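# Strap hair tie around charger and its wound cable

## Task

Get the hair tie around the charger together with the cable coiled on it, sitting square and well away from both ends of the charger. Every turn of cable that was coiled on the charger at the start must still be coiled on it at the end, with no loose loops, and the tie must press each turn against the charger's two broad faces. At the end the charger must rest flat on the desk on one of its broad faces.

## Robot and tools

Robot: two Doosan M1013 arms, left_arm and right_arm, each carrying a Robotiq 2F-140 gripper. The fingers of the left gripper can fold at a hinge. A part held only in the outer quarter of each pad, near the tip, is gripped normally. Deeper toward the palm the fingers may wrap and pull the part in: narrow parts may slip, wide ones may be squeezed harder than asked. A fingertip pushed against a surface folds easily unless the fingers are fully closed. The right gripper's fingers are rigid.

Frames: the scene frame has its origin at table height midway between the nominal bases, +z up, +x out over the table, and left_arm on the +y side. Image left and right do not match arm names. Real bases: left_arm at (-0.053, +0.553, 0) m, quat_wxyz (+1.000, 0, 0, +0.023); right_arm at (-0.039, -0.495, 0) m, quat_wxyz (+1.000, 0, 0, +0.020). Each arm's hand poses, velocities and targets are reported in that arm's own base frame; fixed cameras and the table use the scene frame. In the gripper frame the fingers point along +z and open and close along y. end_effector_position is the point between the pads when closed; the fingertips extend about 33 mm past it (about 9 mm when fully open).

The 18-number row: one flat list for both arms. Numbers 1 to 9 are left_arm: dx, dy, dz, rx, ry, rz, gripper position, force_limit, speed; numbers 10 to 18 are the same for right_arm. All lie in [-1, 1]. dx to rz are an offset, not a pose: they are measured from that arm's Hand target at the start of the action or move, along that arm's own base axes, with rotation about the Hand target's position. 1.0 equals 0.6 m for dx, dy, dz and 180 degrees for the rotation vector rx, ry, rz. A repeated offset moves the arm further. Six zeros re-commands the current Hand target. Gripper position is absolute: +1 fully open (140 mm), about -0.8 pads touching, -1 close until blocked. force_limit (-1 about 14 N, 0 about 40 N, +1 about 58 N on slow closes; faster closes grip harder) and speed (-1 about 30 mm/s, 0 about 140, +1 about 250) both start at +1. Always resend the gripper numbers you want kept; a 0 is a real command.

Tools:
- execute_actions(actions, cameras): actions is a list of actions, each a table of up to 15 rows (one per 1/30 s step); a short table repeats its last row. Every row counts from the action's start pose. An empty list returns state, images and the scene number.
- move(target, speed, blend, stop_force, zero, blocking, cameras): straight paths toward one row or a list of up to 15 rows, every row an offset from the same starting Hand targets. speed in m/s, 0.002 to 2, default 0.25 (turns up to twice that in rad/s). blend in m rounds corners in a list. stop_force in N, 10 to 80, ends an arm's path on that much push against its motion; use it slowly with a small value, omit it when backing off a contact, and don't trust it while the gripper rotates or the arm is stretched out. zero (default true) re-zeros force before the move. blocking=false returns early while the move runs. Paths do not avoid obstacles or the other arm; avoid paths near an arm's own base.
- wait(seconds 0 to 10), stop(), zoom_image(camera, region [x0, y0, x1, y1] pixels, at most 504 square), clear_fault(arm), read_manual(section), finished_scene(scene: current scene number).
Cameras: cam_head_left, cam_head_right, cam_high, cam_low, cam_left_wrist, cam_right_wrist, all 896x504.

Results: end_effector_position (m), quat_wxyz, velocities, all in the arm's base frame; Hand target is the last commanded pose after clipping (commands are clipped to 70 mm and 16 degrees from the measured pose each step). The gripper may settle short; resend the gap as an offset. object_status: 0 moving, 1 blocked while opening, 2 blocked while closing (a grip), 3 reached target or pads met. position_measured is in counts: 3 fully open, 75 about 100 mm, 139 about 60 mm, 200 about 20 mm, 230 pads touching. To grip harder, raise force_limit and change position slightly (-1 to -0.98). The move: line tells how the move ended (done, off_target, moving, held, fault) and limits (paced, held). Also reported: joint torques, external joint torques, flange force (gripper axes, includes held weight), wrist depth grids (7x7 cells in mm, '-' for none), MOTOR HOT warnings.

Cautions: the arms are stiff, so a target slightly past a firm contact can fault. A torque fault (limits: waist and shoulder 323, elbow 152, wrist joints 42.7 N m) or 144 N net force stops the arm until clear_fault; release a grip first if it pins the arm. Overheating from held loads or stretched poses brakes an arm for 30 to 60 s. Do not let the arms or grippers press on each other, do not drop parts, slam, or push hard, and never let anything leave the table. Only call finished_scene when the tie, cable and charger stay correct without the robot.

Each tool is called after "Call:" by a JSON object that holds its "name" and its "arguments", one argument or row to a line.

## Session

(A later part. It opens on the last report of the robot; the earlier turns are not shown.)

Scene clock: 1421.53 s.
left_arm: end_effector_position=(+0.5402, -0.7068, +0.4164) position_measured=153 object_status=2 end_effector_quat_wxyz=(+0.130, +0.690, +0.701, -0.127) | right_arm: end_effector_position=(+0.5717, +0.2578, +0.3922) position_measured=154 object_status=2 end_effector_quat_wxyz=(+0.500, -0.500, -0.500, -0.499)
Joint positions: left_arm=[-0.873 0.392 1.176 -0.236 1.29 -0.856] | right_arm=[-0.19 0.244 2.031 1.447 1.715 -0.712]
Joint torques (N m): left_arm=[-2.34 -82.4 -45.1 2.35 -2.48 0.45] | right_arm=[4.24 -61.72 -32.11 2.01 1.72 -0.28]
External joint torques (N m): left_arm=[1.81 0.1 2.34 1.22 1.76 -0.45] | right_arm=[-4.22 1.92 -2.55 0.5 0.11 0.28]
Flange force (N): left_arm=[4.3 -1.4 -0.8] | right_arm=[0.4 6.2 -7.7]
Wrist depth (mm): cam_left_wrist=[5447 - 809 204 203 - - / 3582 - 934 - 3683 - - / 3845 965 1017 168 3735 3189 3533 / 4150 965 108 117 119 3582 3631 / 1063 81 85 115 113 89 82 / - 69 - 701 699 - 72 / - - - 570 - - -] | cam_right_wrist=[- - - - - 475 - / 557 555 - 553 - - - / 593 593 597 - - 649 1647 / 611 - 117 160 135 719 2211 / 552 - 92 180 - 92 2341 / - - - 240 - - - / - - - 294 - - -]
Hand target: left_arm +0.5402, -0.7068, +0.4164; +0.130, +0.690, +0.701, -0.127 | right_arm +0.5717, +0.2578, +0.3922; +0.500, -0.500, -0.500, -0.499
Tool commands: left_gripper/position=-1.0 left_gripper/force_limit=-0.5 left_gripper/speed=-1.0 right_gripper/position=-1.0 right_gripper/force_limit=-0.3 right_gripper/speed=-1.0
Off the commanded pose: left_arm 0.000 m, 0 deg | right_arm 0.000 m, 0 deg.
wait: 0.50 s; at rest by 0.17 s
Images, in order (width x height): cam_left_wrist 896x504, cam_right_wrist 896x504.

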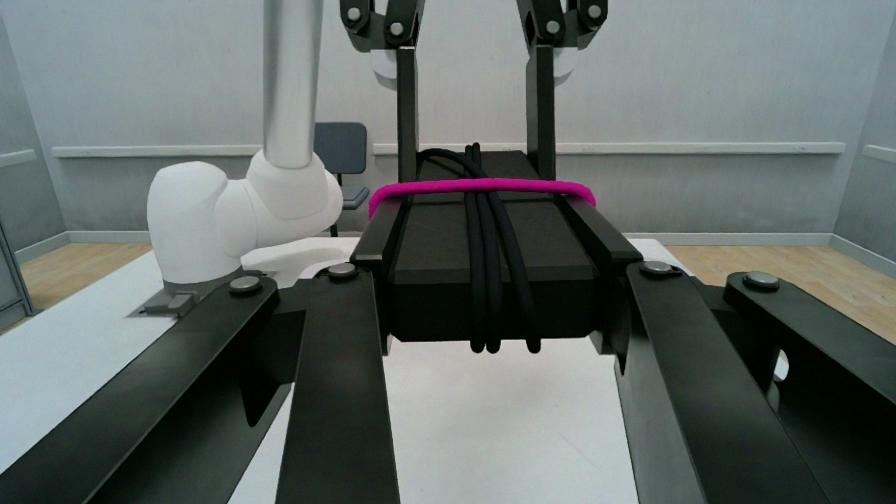

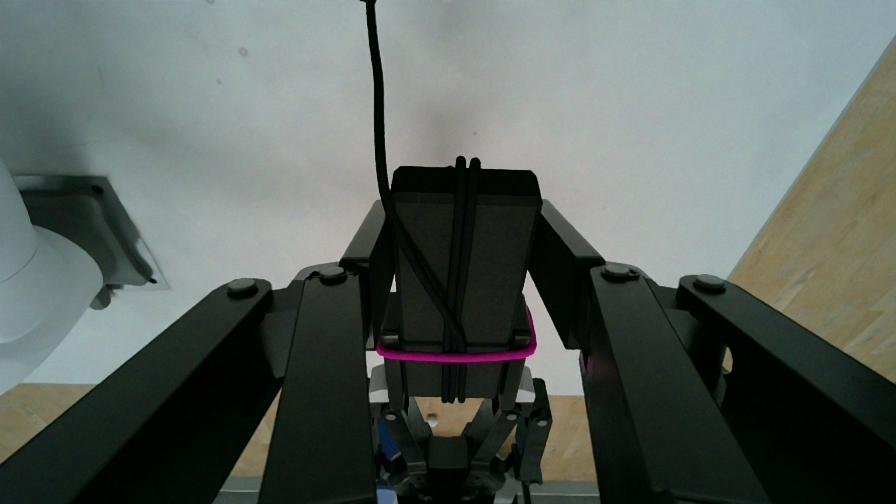

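Call:
{"name": "move", "arguments": {
  "target": [0,0,0,0,0,0,0.17,-0.5,-0.9,0,0,0,0,0,0,-1,-0.3,-1],
  "cameras": ["cam_right_wrist"]
}}

Call:
{"name": "move", "arguments": {
  "target": [0,0.072,0.186,0,0,0,0.17,-0.5,-0.9,0,0,0,0,0,0,-1,-0.3,-1],
  "speed": 0.12,
  "cameras": ["cam_right_wrist","cam_left_wrist","cam_low"]
}}

Call:
{"name": "zoom_image", "arguments": {
  "camera": "cam_left_wrist",
  "region": [350, 80, 630, 360]
}}

Call:
{"name": "zoom_image", "arguments": {
  "camera": "cam_right_wrist",
  "region": [340, 150, 580, 400]
}}

Call:
{"name": "zoom_image", "arguments": {
  "camera": "cam_low",
  "region": [280, 0, 480, 100]
}}

Scene clock: 1439.00 s.
left_arm: end_effector_position=(+0.5402, -0.7068, +0.4164) position_measured=108 object_status=0 end_effector_quat_wxyz=(+0.130, +0.690, +0.701, -0.127) | right_arm: end_effector_position=(+0.5717, +0.2578, +0.3922) position_measured=154 object_status=2 end_effector_quat_wxyz=(+0.500, -0.500, -0.500, -0.499)
Joint positions: left_arm=[-0.873 0.392 1.176 -0.236 1.29 -0.856] | right_arm=[-0.19 0.244 2.031 1.446 1.715 -0.712]
Joint torques (N m): left_arm=[-0.09 -79.93 -42.18 3.54 -0.8 0.39] | right_arm=[1.81 -62.83 -33.63 2.88 2.32 -0.33]
External joint torques (N m): left_arm=[-0.34 -2.47 -0.58 0.03 0.08 -0.39] | right_arm=[-1.86 3.14 -1.04 -0.37 -0.5 0.33]
Flange force (N): left_arm=[0.9 -2.5 -1.8] | right_arm=[-2.4 5.7 -3.7]
Wrist depth (mm): cam_left_wrist=[3683 3902 206 - 206 3486 - / 4508 3789 917 - 225 - 3582 / 4842 979 998 167 202 3735 4150 / 4085 958 108 117 119 3683 3962 / 961 81 85 115 113 89 82 / - 69 - 734 690 - 72 / - - - 556 - - -] | cam_right_wrist=[485 - 481 504 497 - - / - - - 550 - 528 1502 / 566 627 602 - - - 1796 / 606 - 136 154 136 2253 2152 / - - 116 196 122 92 2319 / - - 247 241 - - - / - - 299 296 - - -]
Hand target: left_arm +0.5402, -0.7068, +0.4164; +0.130, +0.690, +0.701, -0.127 | right_arm +0.5717, +0.2578, +0.3922; +0.500, -0.500, -0.500, -0.499
Off the commanded pose: left_arm 0.000 m, 0 deg | right_arm 0.000 m, 0 deg.
move: done
Images, in order (width x height): cam_right_wrist 896x504.

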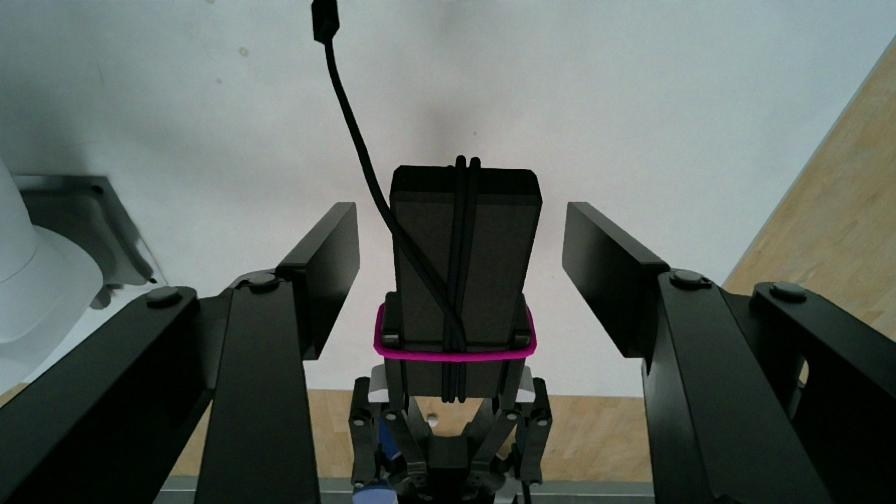

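Scene clock: 1440.30 s.
left_arm: end_effector_position=(+0.5401, -0.6636, +0.5282) position_measured=108 object_status=3 end_effector_quat_wxyz=(+0.131, +0.690, +0.701, -0.127) | right_arm: end_effector_position=(+0.5717, +0.2578, +0.3922) position_measured=154 object_status=2 end_effector_quat_wxyz=(+0.500, -0.500, -0.500, -0.499)
Joint positions: left_arm=[-0.837 0.355 1.028 -0.238 1.479 -0.864] | right_arm=[-0.19 0.244 2.031 1.446 1.715 -0.712]
Joint torques (N m): left_arm=[-0.1 -72.05 -41.43 3.45 -0.81 0.29] | right_arm=[2.03 -62.77 -33.63 2.85 2.17 -0.4]
External joint torques (N m): left_arm=[-0.3 -5.57 -0.5 0.02 0.09 -0.29] | right_arm=[-2.15 3.09 -0.89 -0.34 -0.34 0.4]
Flange force (N): left_arm=[5.7 -6.7 -1.7] | right_arm=[-2.3 5.3 -4.3]
Wrist depth (mm): cam_left_wrist=[3310 3440 863 - - - - / - - 937 - - - - / - 954 1006 168 181 3352 3533 / 3533 968 108 117 119 4358 3631 / 983 81 85 115 114 89 82 / - 69 - 709 701 - 72 / - - - 577 - - -] | cam_right_wrist=[584 597 - - - - 1493 / 486 - - - - - 1682 / 520 715 - - 763 2232 1974 / 590 730 123 311 136 2274 2319 / - - 115 378 122 92 92 / - - 3227 433 3317 - - / - - 3564 491 3564 - -]
Hand target: left_arm +0.5402, -0.6636, +0.5280; +0.130, +0.690, +0.701, -0.127 | right_arm +0.5717, +0.2578, +0.3922; +0.500, -0.500, -0.500, -0.499
Off the commanded pose: left_arm 0.000 m, 0 deg | right_arm 0.000 m, 0 deg.
move: done
Images, in order (width x height): cam_low 896x504, cam_left_wrist 896x504, cam_right_wrist 896x504.

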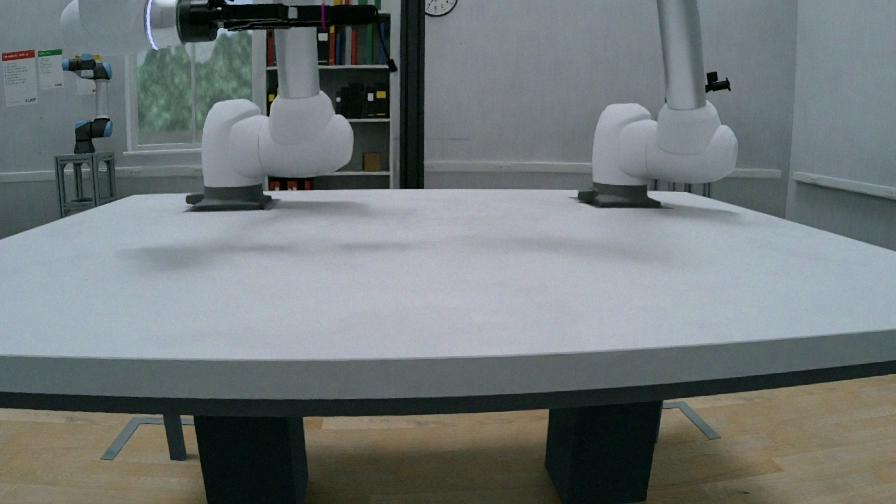

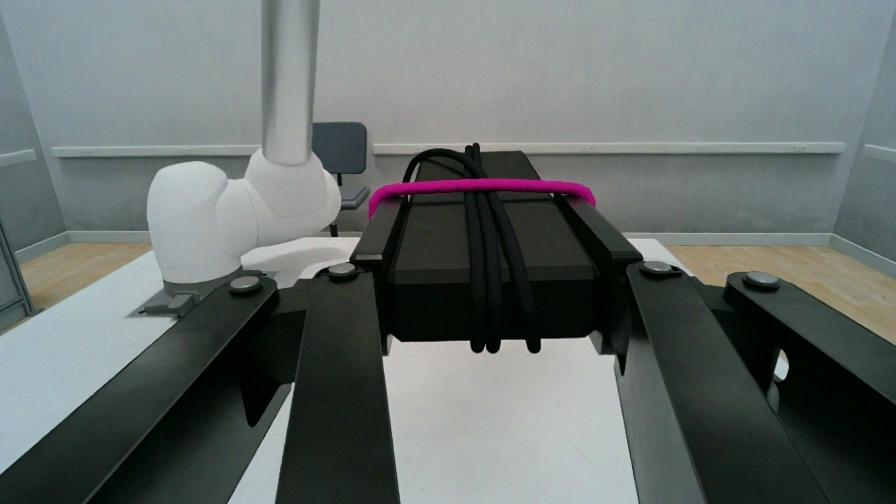

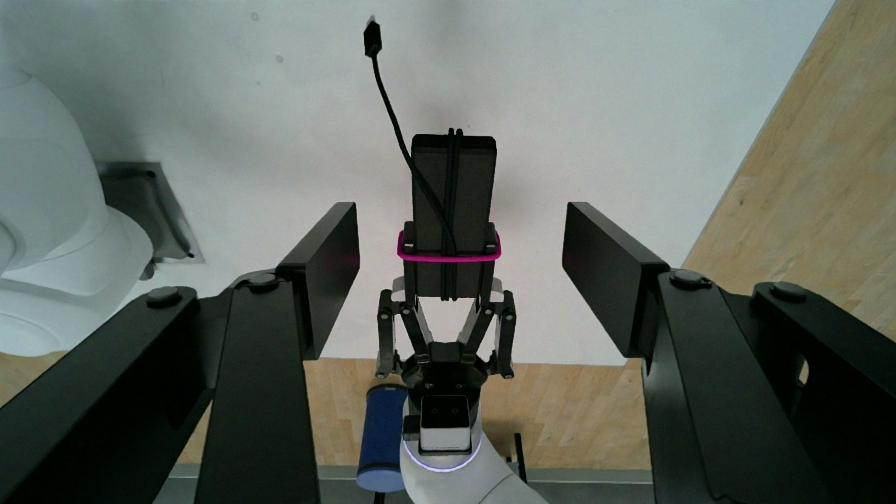

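Scaled by 1.800 from the camera's 896x504 image, which has a finer 1280x720 frame.

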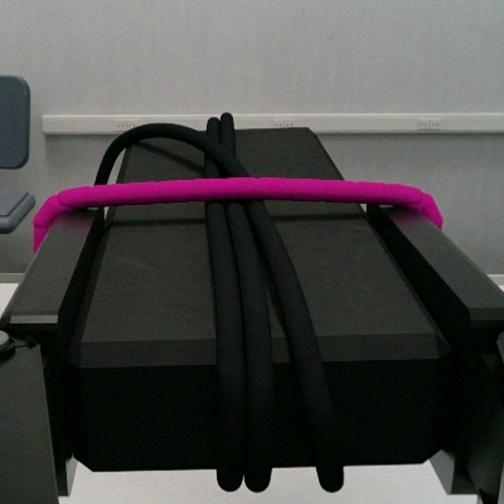

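Scaled by 2.016 from the camera's 896x504 image, which has a finer 1280x720 frame.

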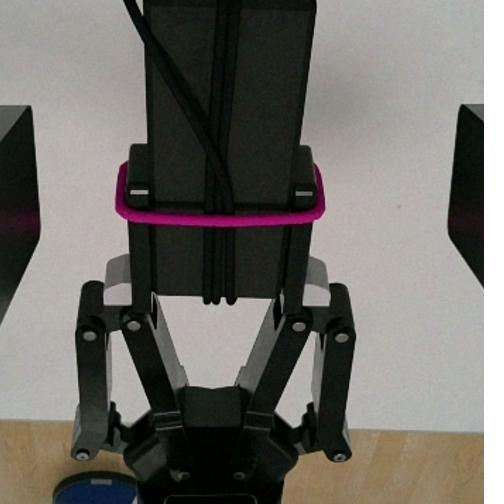

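Scaled by 2.520 from the camera's 896x504 image, which has a finer 1280x720 frame.

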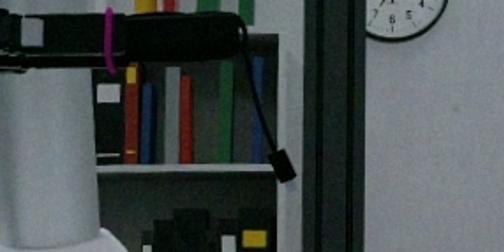

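Call:
{"name": "move", "arguments": {
  "target": [0.0832,-0.139,-0.03,0.0925,-0.0903,-0.499,-0.10,-0.5,-0.5,0,0,0,0,0,0,-1,-0.3,-1],
  "speed": 0.15,
  "cameras": ["cam_right_wrist","cam_left_wrist","cam_high"]
}}

Call:
{"name": "zoom_image", "arguments": {
  "camera": "cam_right_wrist",
  "region": [250, 150, 750, 504]
}}

Scene clock: 1596.23 s.
left_arm: end_effector_position=(+0.5901, -0.7470, +0.5100) position_measured=141 object_status=3 end_effector_quat_wxyz=(+0.000, +1.000, +0.000, -0.001) | right_arm: end_effector_position=(+0.5717, +0.2578, +0.3922) position_measured=154 object_status=2 end_effector_quat_wxyz=(+0.500, -0.500, -0.500, -0.499)
Joint positions: left_arm=[-0.938 0.87 0.155 -0.001 2.117 0.632] | right_arm=[-0.19 0.244 2.031 1.447 1.715 -0.712]
Joint torques (N m): left_arm=[-0.07 -111.56 -35.73 3.73 -0.15 0.36] | right_arm=[1.98 -62.76 -33.79 2.88 2.24 -0.28]
External joint torques (N m): left_arm=[-0.13 -3.61 -0.23 -0.02 0.12 -0.36] | right_arm=[-2.04 3.03 -0.75 -0.36 -0.41 0.28]
Flange force (N): left_arm=[0.0 0.0 0.0] | right_arm=[-2.6 5.0 -4.0]
Wrist depth (mm): cam_left_wrist=[- - 556 581 - - 3189 / 4022 4022 762 6225 - - - / - 979 961 168 230 3113 4358 / 4085 947 108 114 119 4022 3631 / - 81 85 114 112 89 82 / - 69 - 699 692 - 73 / - - - 573 - - -] | cam_right_wrist=[- - - - - - - / 622 - - - - - - / 662 - - - 250 250 260 / 651 - 123 255 140 258 250 / - - 86 - - 92 258 / - - - - - - - / - - - 680 - - -]
Hand target: left_arm +0.5901, -0.7470, +0.5100; +0.000, +1.000, +0.000, -0.001 | right_arm +0.5717, +0.2578, +0.3922; +0.500, -0.500, -0.500, -0.499
Off the commanded pose: left_arm 0.000 m, 0 deg | right_arm 0.000 m, 0 deg.
move: done
Images, in order (width x height): cam_high 896x504, cam_left_wrist 896x504, cam_right_wrist 896x504.

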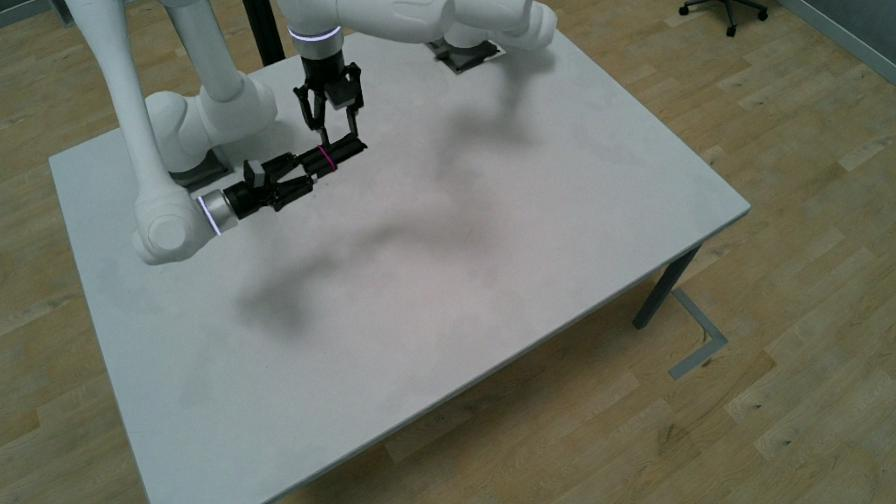

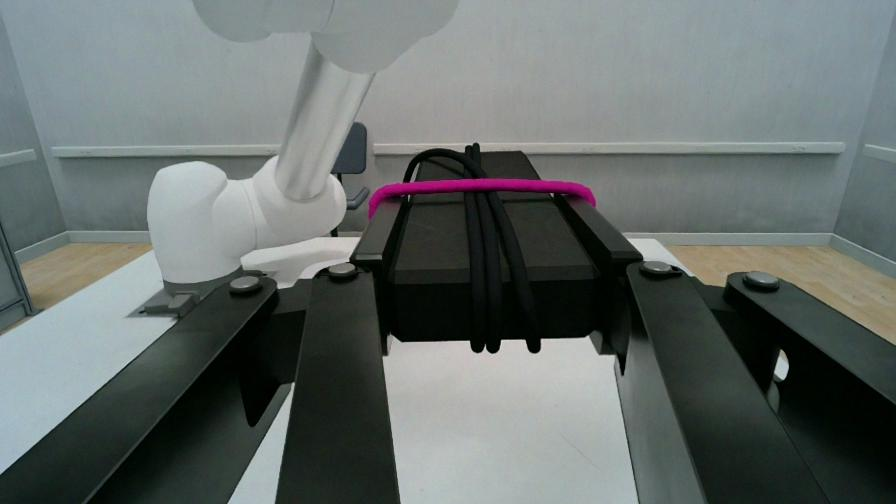

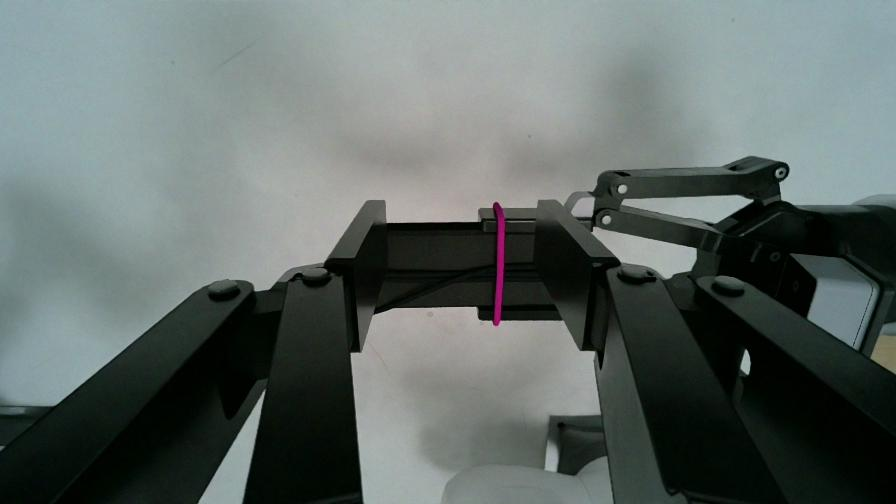

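Scaled by 1.008 from the camera's 896x504 image, which has a finer 1280x720 frame.

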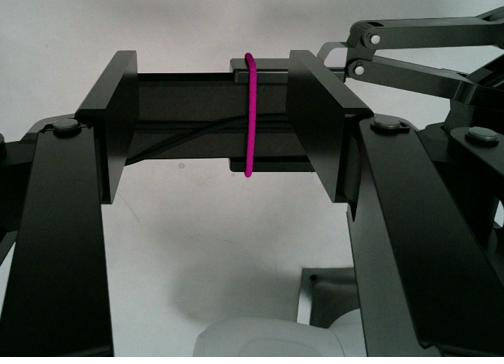

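Call:
{"name": "move", "arguments": {
  "target": [0.0167,0,-0.0967,0,0,0,-0.10,-0.5,-0.5,0,0,0,0,0,0,-1,-0.3,-1],
  "speed": 0.12,
  "cameras": ["cam_right_wrist","cam_left_wrist"]
}}

Call:
{"name": "zoom_image", "arguments": {
  "camera": "cam_right_wrist",
  "region": [300, 150, 650, 450]
}}

Call:
{"name": "zoom_image", "arguments": {
  "camera": "cam_left_wrist",
  "region": [350, 80, 750, 360]
}}

Scene clock: 1620.67 s.
left_arm: end_effector_position=(+0.6001, -0.7470, +0.4521) position_measured=141 object_status=3 end_effector_quat_wxyz=(+0.000, +1.000, +0.000, -0.001) | right_arm: end_effector_position=(+0.5717, +0.2578, +0.3922) position_measured=154 object_status=2 end_effector_quat_wxyz=(+0.500, -0.500, -0.500, -0.499)
Joint positions: left_arm=[-0.93 0.768 0.463 -0.001 1.911 0.641] | right_arm=[-0.19 0.244 2.031 1.447 1.715 -0.712]
Joint torques (N m): left_arm=[0.14 -108.35 -39.31 3.96 -0.21 0.35] | right_arm=[1.31 -62.81 -33.8 2.85 2.27 -0.38]
External joint torques (N m): left_arm=[-0.24 -3.71 -0.48 0.14 0.18 -0.35] | right_arm=[-1.34 2.99 -0.8 -0.34 -0.45 0.38]
Flange force (N): left_arm=[0.0 0.0 0.0] | right_arm=[-2.3 5.3 -2.8]
Wrist depth (mm): cam_left_wrist=[3683 3683 686 - 189 130 3268 / - - 800 - - 136 3440 / 4358 968 983 168 182 4085 3310 / 3789 934 108 114 119 3962 3631 / 958 81 85 115 113 89 82 / - 69 - 703 699 - 72 / - - - 568 - - -] | cam_right_wrist=[533 531 - 534 - 512 538 / - - - 555 554 580 - / 587 600 - - - 594 - / 627 - 140 - 140 196 205 / - - 86 - - 92 208 / - - - - - - - / - - - - - - -]
Hand target: left_arm +0.6001, -0.7470, +0.4520; +0.000, +1.000, +0.000, -0.001 | right_arm +0.5717, +0.2578, +0.3922; +0.500, -0.500, -0.500, -0.499
Off the commanded pose: left_arm 0.000 m, 0 deg | right_arm 0.000 m, 0 deg.
move: done
Images, in order (width x height): cam_left_wrist 896x504, cam_right_wrist 896x504.

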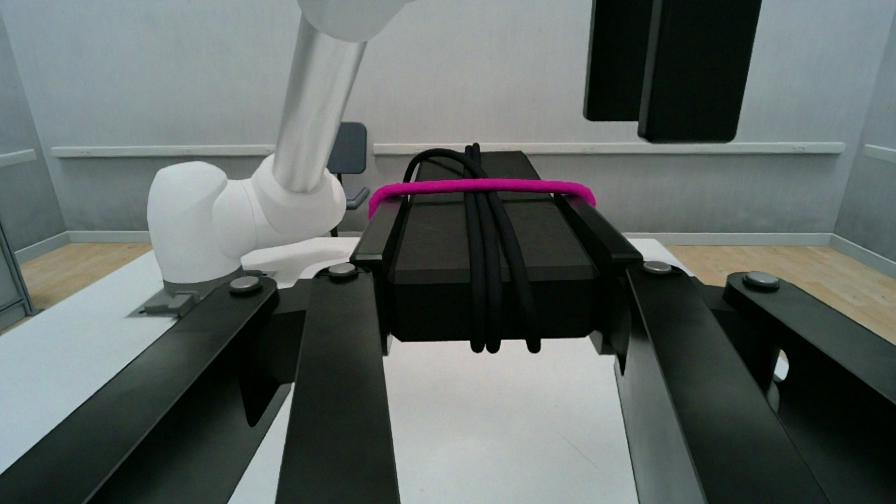

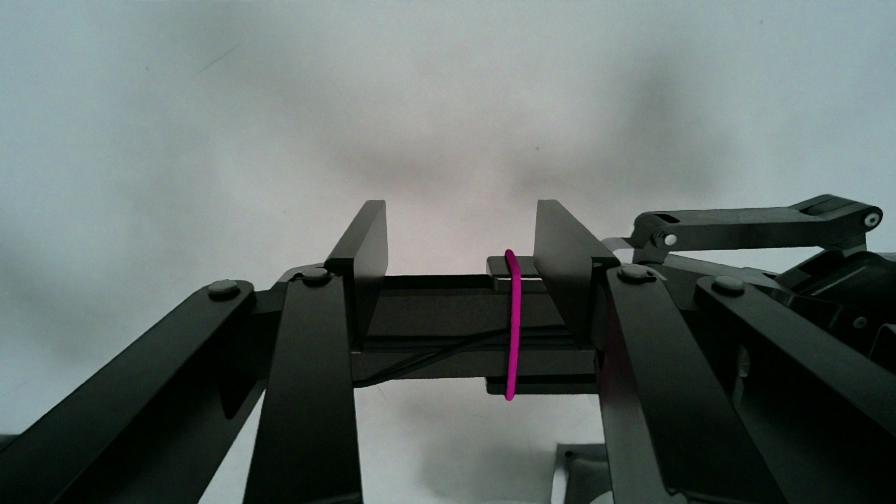

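Scaled by 1.440 from the camera's 896x504 image, which has a finer 1280x720 frame.

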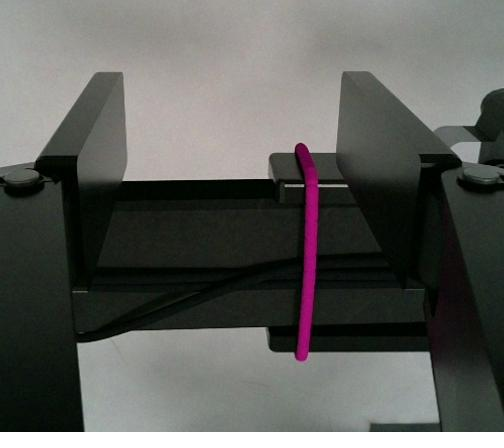

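Scaled by 1.260 from the camera's 896x504 image, which has a finer 1280x720 frame.

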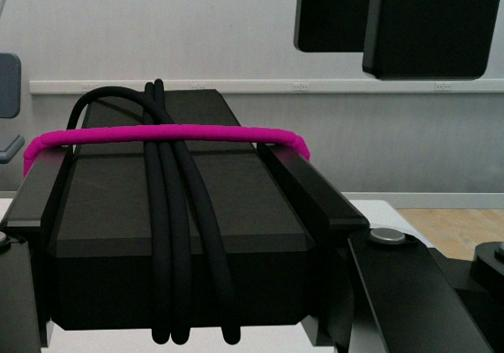

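Call:
{"name": "move", "arguments": {
  "target": [-0.0083,0,-0.015,0,0,0,-0.10,-0.5,-0.5,0,0,0,0,0,0,-1,-0.3,-1],
  "speed": 0.1,
  "cameras": ["cam_right_wrist","cam_left_wrist"]
}}

Call:
{"name": "zoom_image", "arguments": {
  "camera": "cam_right_wrist",
  "region": [400, 180, 650, 400]
}}

Call:
{"name": "zoom_image", "arguments": {
  "camera": "cam_left_wrist",
  "region": [350, 80, 750, 360]
}}

Scene clock: 1675.50 s.
left_arm: end_effector_position=(+0.5952, -0.7470, +0.4430) position_measured=141 object_status=3 end_effector_quat_wxyz=(+0.000, +1.000, +0.000, -0.001) | right_arm: end_effector_position=(+0.5717, +0.2578, +0.3922) position_measured=154 object_status=2 end_effector_quat_wxyz=(+0.500, -0.500, -0.500, -0.499)
Joint positions: left_arm=[-0.934 0.748 0.516 -0.001 1.878 0.637] | right_arm=[-0.19 0.244 2.031 1.447 1.715 -0.712]
Joint torques (N m): left_arm=[0.6 -107.15 -39.65 4.01 -0.09 0.31] | right_arm=[1.59 -62.6 -33.73 2.82 2.21 -0.41]
External joint torques (N m): left_arm=[-0.66 -3.02 -0.29 0.12 0.05 -0.31] | right_arm=[-1.55 2.84 -0.85 -0.32 -0.38 0.41]
Flange force (N): left_arm=[0.0 0.0 0.0] | right_arm=[-2.0 5.1 -3.2]
Wrist depth (mm): cam_left_wrist=[4587 3582 676 - 189 129 3486 / 3631 - 815 3582 199 136 - / 3076 958 954 167 160 4085 - / 3845 951 108 117 119 3631 3845 / 968 81 85 115 113 89 82 / - 69 - 669 697 - 73 / - - - 570 - - -] | cam_right_wrist=[526 533 - - - 542 - / 555 545 555 - - 552 - / 588 - - - - - - / 630 630 123 - 139 187 193 / - - 86 - 121 92 195 / - - - - - - - / - - - - - - -]
Hand target: left_arm +0.5952, -0.7470, +0.4430; +0.000, +1.000, +0.000, -0.001 | right_arm +0.5717, +0.2578, +0.3922; +0.500, -0.500, -0.500, -0.499
Off the commanded pose: left_arm 0.000 m, 0 deg | right_arm 0.000 m, 0 deg.
move: done
Images, in order (width x height): cam_left_wrist 896x504, cam_right_wrist 896x504.

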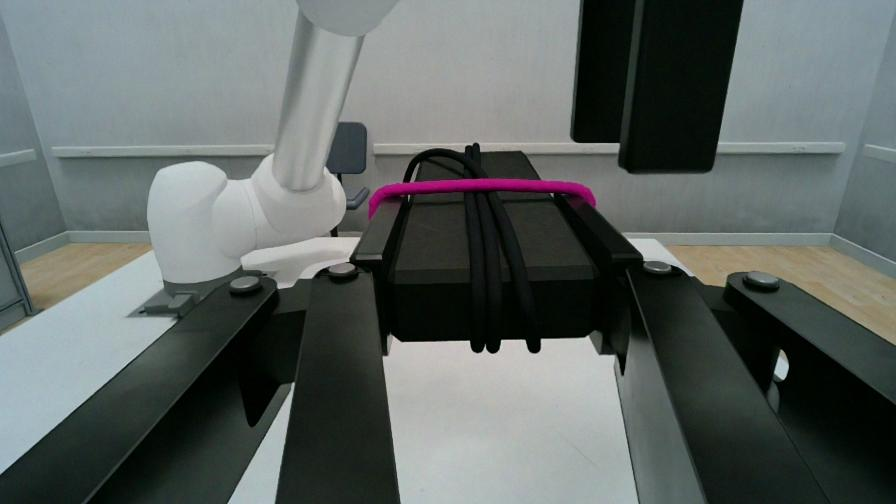

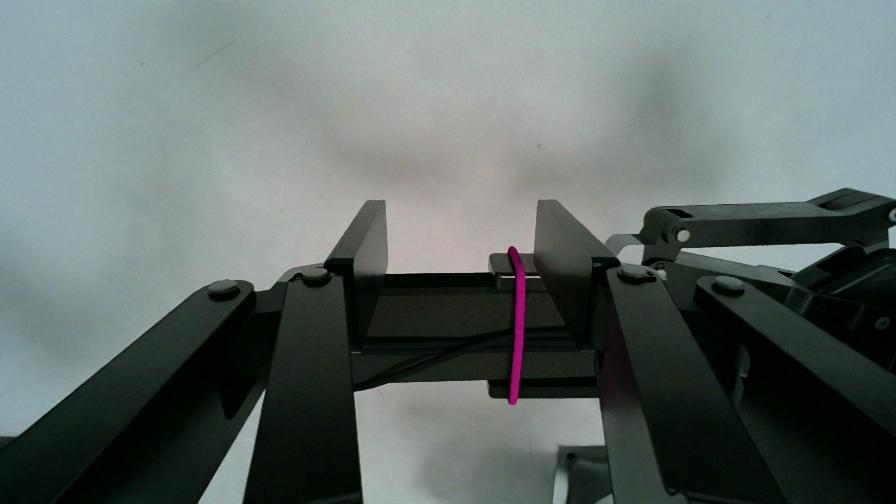

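Scaled by 2.016 from the camera's 896x504 image, which has a finer 1280x720 frame.

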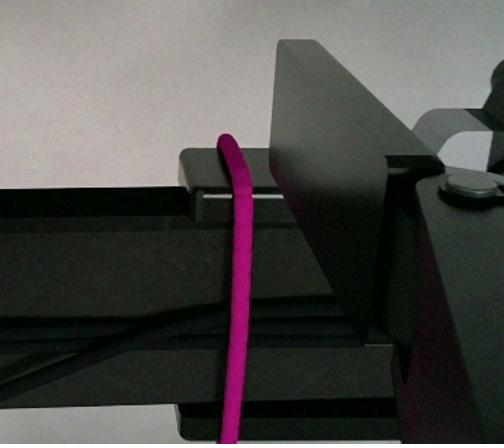

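Scaled by 1.260 from the camera's 896x504 image, which has a finer 1280x720 frame.

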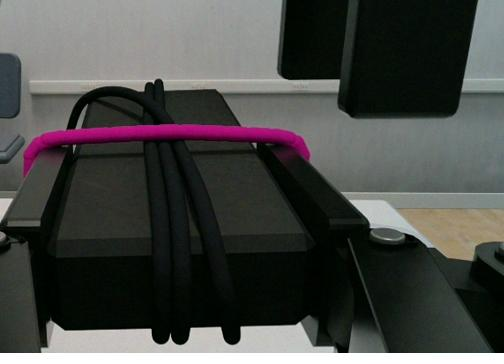

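Call:
{"name": "move", "arguments": {
  "target": [-0.0083,0,-0.065,0,0,0,-0.10,-0.5,-0.5,0,0,0,0,0,0,-1,-0.3,-1],
  "speed": 0.06,
  "cameras": ["cam_right_wrist","cam_left_wrist"]
}}

Call:
{"name": "zoom_image", "arguments": {
  "camera": "cam_right_wrist",
  "region": [400, 180, 650, 400]
}}

Call:
{"name": "zoom_image", "arguments": {
  "camera": "cam_left_wrist",
  "region": [350, 80, 750, 360]
}}

Scene clock: 1691.57 s.
left_arm: end_effector_position=(+0.5902, -0.7470, +0.4041) position_measured=141 object_status=3 end_effector_quat_wxyz=(+0.000, +1.000, +0.000, -0.001) | right_arm: end_effector_position=(+0.5717, +0.2578, +0.3922) position_measured=154 object_status=2 end_effector_quat_wxyz=(+0.500, -0.500, -0.500, -0.499)
Joint positions: left_arm=[-0.938 0.711 0.655 -0.001 1.777 0.633] | right_arm=[-0.19 0.244 2.031 1.447 1.715 -0.712]
Joint torques (N m): left_arm=[0.16 -105.39 -40.58 4.18 -0.1 0.34] | right_arm=[1.84 -61.74 -33.87 2.89 2.24 -0.29]
External joint torques (N m): left_arm=[-0.2 -3.36 -0.57 0.07 0.07 -0.34] | right_arm=[-1.89 2.07 -0.55 -0.39 -0.42 0.29]
Flange force (N): left_arm=[-4.2 -4.4 0.1] | right_arm=[-1.6 3.3 -3.6]
Wrist depth (mm): cam_left_wrist=[- - 697 3440 191 108 3352 / 4286 - 807 - 198 138 3962 / - 972 968 167 154 3845 - / 3902 961 108 117 119 3683 6377 / 976 81 85 115 113 89 80 / - 69 - 703 695 - 72 / - - - 573 - - -] | cam_right_wrist=[- 482 508 - 491 495 - / - 510 - - 528 517 - / - 526 - 533 563 - - / 588 - 123 565 139 155 148 / - - 86 156 121 92 159 / - - - 161 - - - / - - - - - - -]
Hand target: left_arm +0.5902, -0.7470, +0.4040; +0.000, +1.000, +0.000, -0.001 | right_arm +0.5717, +0.2578, +0.3922; +0.500, -0.500, -0.500, -0.499
Off the commanded pose: left_arm 0.000 m, 0 deg | right_arm 0.000 m, 0 deg.
move: done
Images, in order (width x height): cam_left_wrist 896x504, cam_right_wrist 896x504.

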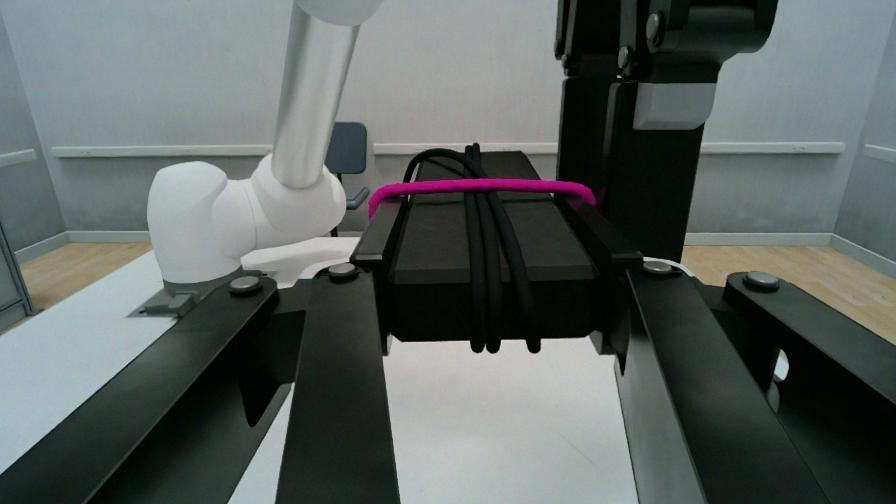

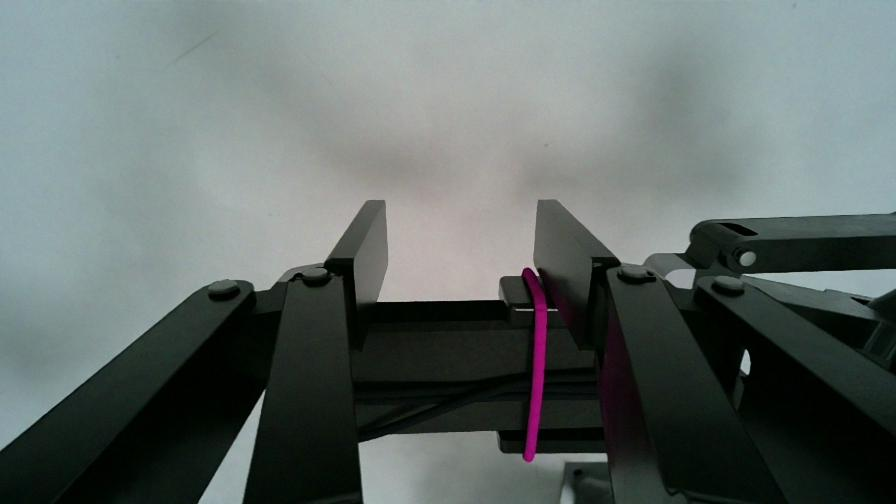

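Scaled by 2.016 from the camera's 896x504 image, which has a finer 1280x720 frame.

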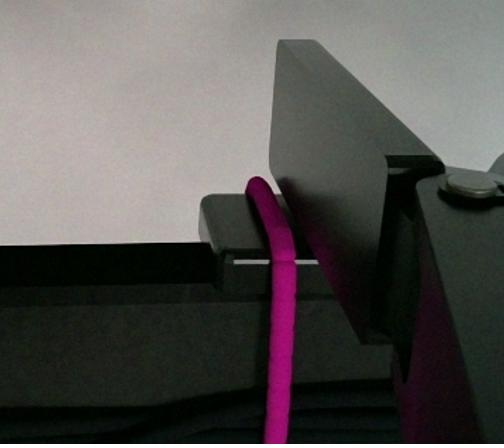

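Scaled by 1.260 from the camera's 896x504 image, which has a finer 1280x720 frame.

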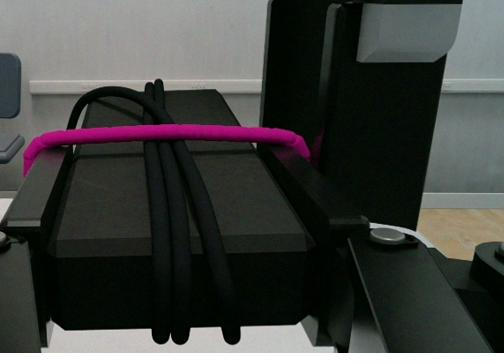

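Call:
{"name": "move", "arguments": {
  "target": [
    [-0.0017,0,0,0,0,0,-0.10,-0.5,-0.5,0,0,0,0,0,0,-1,-0.3,-1],
    [-0.0017,0.02,0,0,0,0,-0.10,-0.5,-0.5,0,0,0,0,0,0,-1,-0.3,-1]
  ],
  "speed": 0.03,
  "cameras": ["cam_right_wrist","cam_left_wrist"]
}}

Call:
{"name": "zoom_image", "arguments": {
  "camera": "cam_right_wrist",
  "region": [350, 200, 650, 500]
}}

Call:
{"name": "zoom_image", "arguments": {
  "camera": "cam_left_wrist",
  "region": [350, 80, 750, 360]
}}

Scene clock: 1702.63 s.
left_arm: end_effector_position=(+0.5892, -0.7350, +0.4040) position_measured=141 object_status=3 end_effector_quat_wxyz=(+0.000, +1.000, +0.000, -0.001) | right_arm: end_effector_position=(+0.5717, +0.2578, +0.3922) position_measured=154 object_status=2 end_effector_quat_wxyz=(+0.500, -0.500, -0.500, -0.499)
Joint positions: left_arm=[-0.931 0.685 0.698 -0.001 1.759 0.639] | right_arm=[-0.19 0.244 2.031 1.447 1.715 -0.712]
Joint torques (N m): left_arm=[-12.31 -106.02 -37.67 0 3.94 0.86] | right_arm=[-4.51 -59.02 -39.84 6.92 -2.34 -0.31]
External joint torques (N m): left_arm=[11.87 -0.07 -3.36 4.23 -3.98 -0.86] | right_arm=[4.6 -0.89 5.12 -4.42 4.17 0.31]
Flange force (N): left_arm=[13.8 -1.5 -0.2] | right_arm=[-2.6 -11.0 -1.1]
Wrist depth (mm): cam_left_wrist=[4085 2842 726 3150 205 118 4150 / - - 841 - 209 143 4022 / 3962 961 976 165 157 3582 - / 4022 954 108 117 119 3683 3440 / 958 81 85 115 113 89 82 / - 69 - 701 703 - 72 / - - - 568 - - -] | cam_right_wrist=[- 497 - 455 487 495 - / - 514 521 - - - - / - - - 520 562 571 593 / - 574 136 - 140 155 148 / - - 86 - 121 91 158 / - - - - - - - / - - - 711 - - -]
Hand target: left_arm +0.5892, -0.7350, +0.4040; +0.000, +1.000, +0.000, -0.001 | right_arm +0.5717, +0.2578, +0.3922; +0.500, -0.500, -0.500, -0.499
Off the commanded pose: left_arm 0.000 m, 0 deg | right_arm 0.000 m, 0 deg.
move: done
Images, in order (width x height): cam_left_wrist 896x504, cam_right_wrist 896x504.

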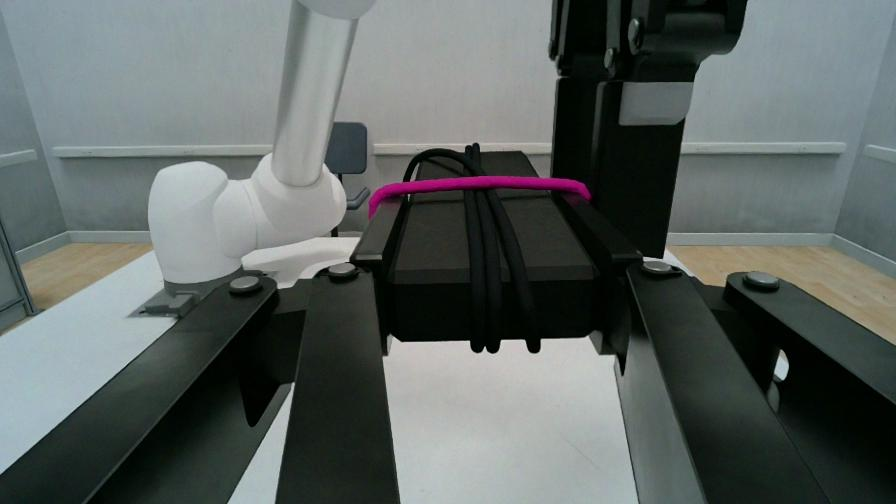

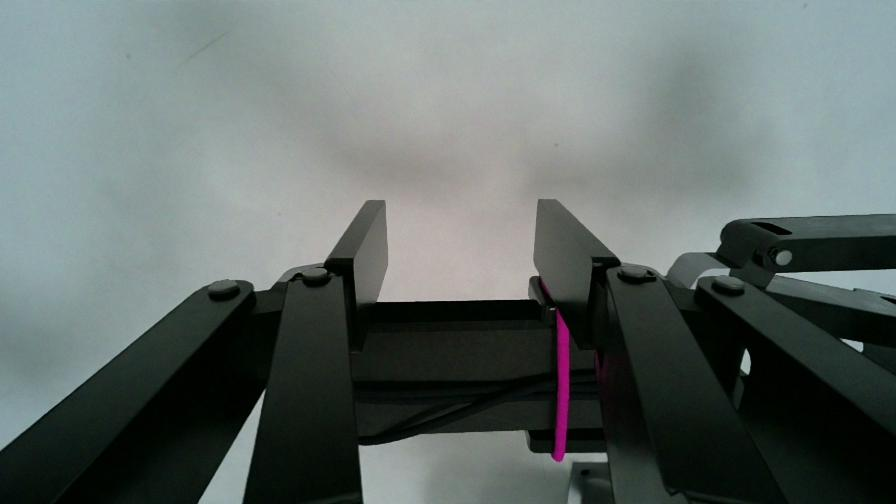

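Scaled by 1.680 from the camera's 896x504 image, which has a finer 1280x720 frame.

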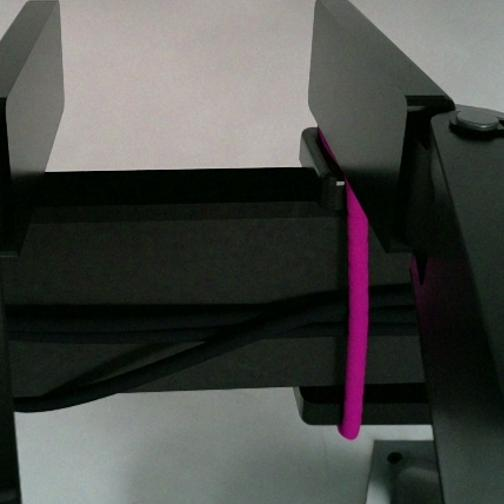

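Scaled by 1.260 from the camera's 896x504 image, which has a finer 1280x720 frame.

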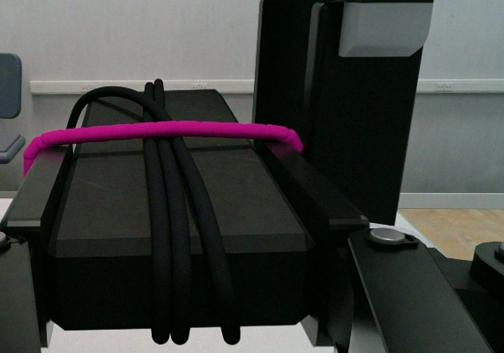

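Call:
{"name": "move", "arguments": {
  "target": [0,0.015,0,0,0,0,-0.10,-0.5,-0.5,0,0,0,0,0,0,-1,-0.3,-1],
  "speed": 0.02,
  "cameras": ["cam_right_wrist","cam_left_wrist"]
}}

Call:
{"name": "zoom_image", "arguments": {
  "camera": "cam_right_wrist",
  "region": [350, 200, 650, 500]
}}

Call:
{"name": "zoom_image", "arguments": {
  "camera": "cam_left_wrist",
  "region": [350, 80, 750, 360]
}}

Scene clock: 1715.13 s.
left_arm: end_effector_position=(+0.5891, -0.7261, +0.4040) position_measured=141 object_status=3 end_effector_quat_wxyz=(+0.000, +1.000, +0.000, -0.001) | right_arm: end_effector_position=(+0.5719, +0.2577, +0.3922) position_measured=154 object_status=2 end_effector_quat_wxyz=(+0.500, -0.500, -0.500, -0.500)
Joint positions: left_arm=[-0.926 0.668 0.727 -0.001 1.747 0.645] | right_arm=[-0.19 0.244 2.031 1.447 1.715 -0.712]
Joint torques (N m): left_arm=[0.56 -102.3 -40.72 4.63 -0.17 0.33] | right_arm=[1.77 -62.74 -33.69 2.86 2.2 -0.33]
External joint torques (N m): left_arm=[-1.45 -2.75 -0.5 -0.41 0.14 -0.33] | right_arm=[-1.81 3.17 -0.74 -0.36 -0.38 0.33]
Flange force (N): left_arm=[-4.2 -2.2 -0.4] | right_arm=[-2.7 5.2 -3.7]
Wrist depth (mm): cam_left_wrist=[4432 - 705 3005 208 134 3533 / 2971 - 863 - 158 3631 3533 / 4669 965 979 168 164 3902 3189 / 3735 954 108 117 119 3582 3533 / 994 81 85 114 113 89 82 / - 69 - 684 - - 72 / - - - 572 - - -] | cam_right_wrist=[- - 507 490 - - - / - - - 516 524 514 - / - 545 - - 547 - - / - 582 141 603 139 158 148 / 606 - 86 155 - 92 154 / - - - - - - - / - - - - - - -]
Hand target: left_arm +0.5892, -0.7260, +0.4040; +0.000, +1.000, +0.000, -0.001 | right_arm +0.5717, +0.2578, +0.3922; +0.500, -0.500, -0.500, -0.499
Off the commanded pose: left_arm 0.000 m, 0 deg | right_arm 0.000 m, 0 deg.
move: done
Images, in order (width x height): cam_left_wrist 896x504, cam_right_wrist 896x504.

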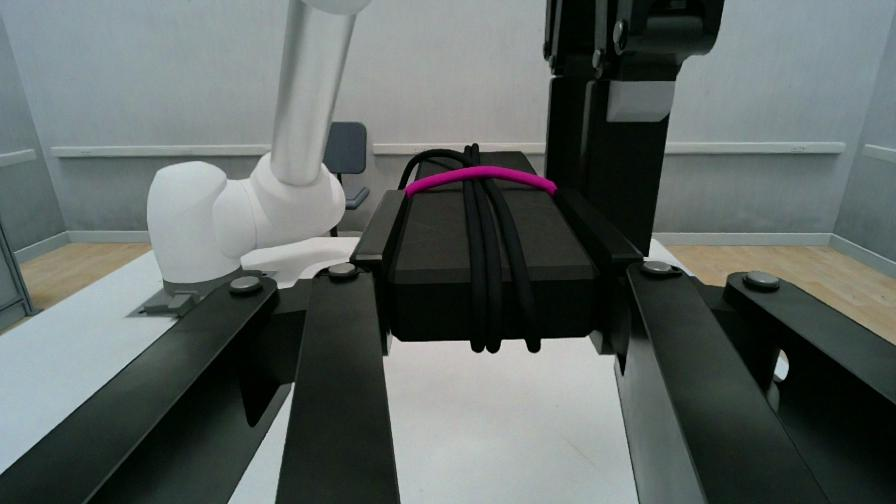

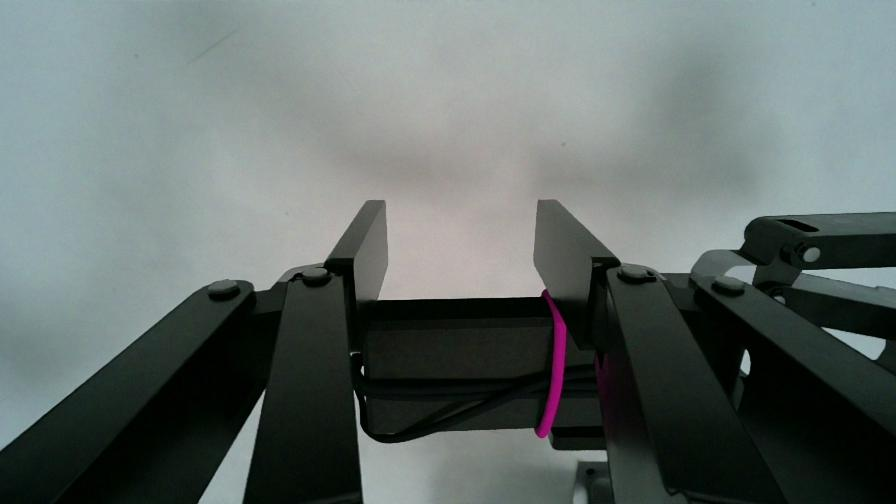

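Scaled by 1.680 from the camera's 896x504 image, which has a finer 1280x720 frame.

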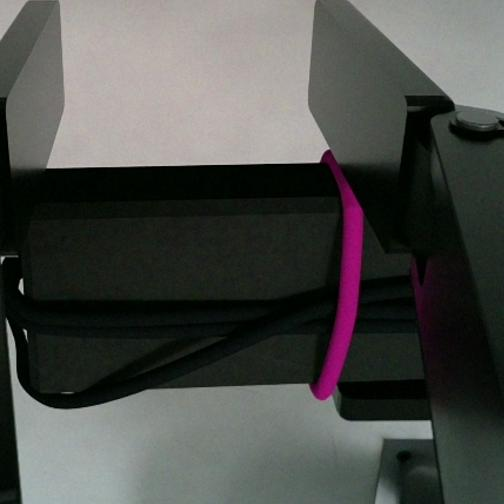

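Scaled by 1.260 from the camera's 896x504 image, which has a finer 1280x720 frame.

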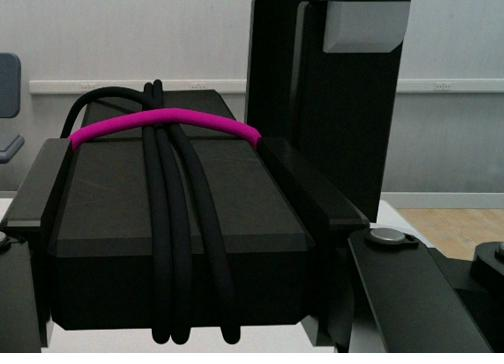

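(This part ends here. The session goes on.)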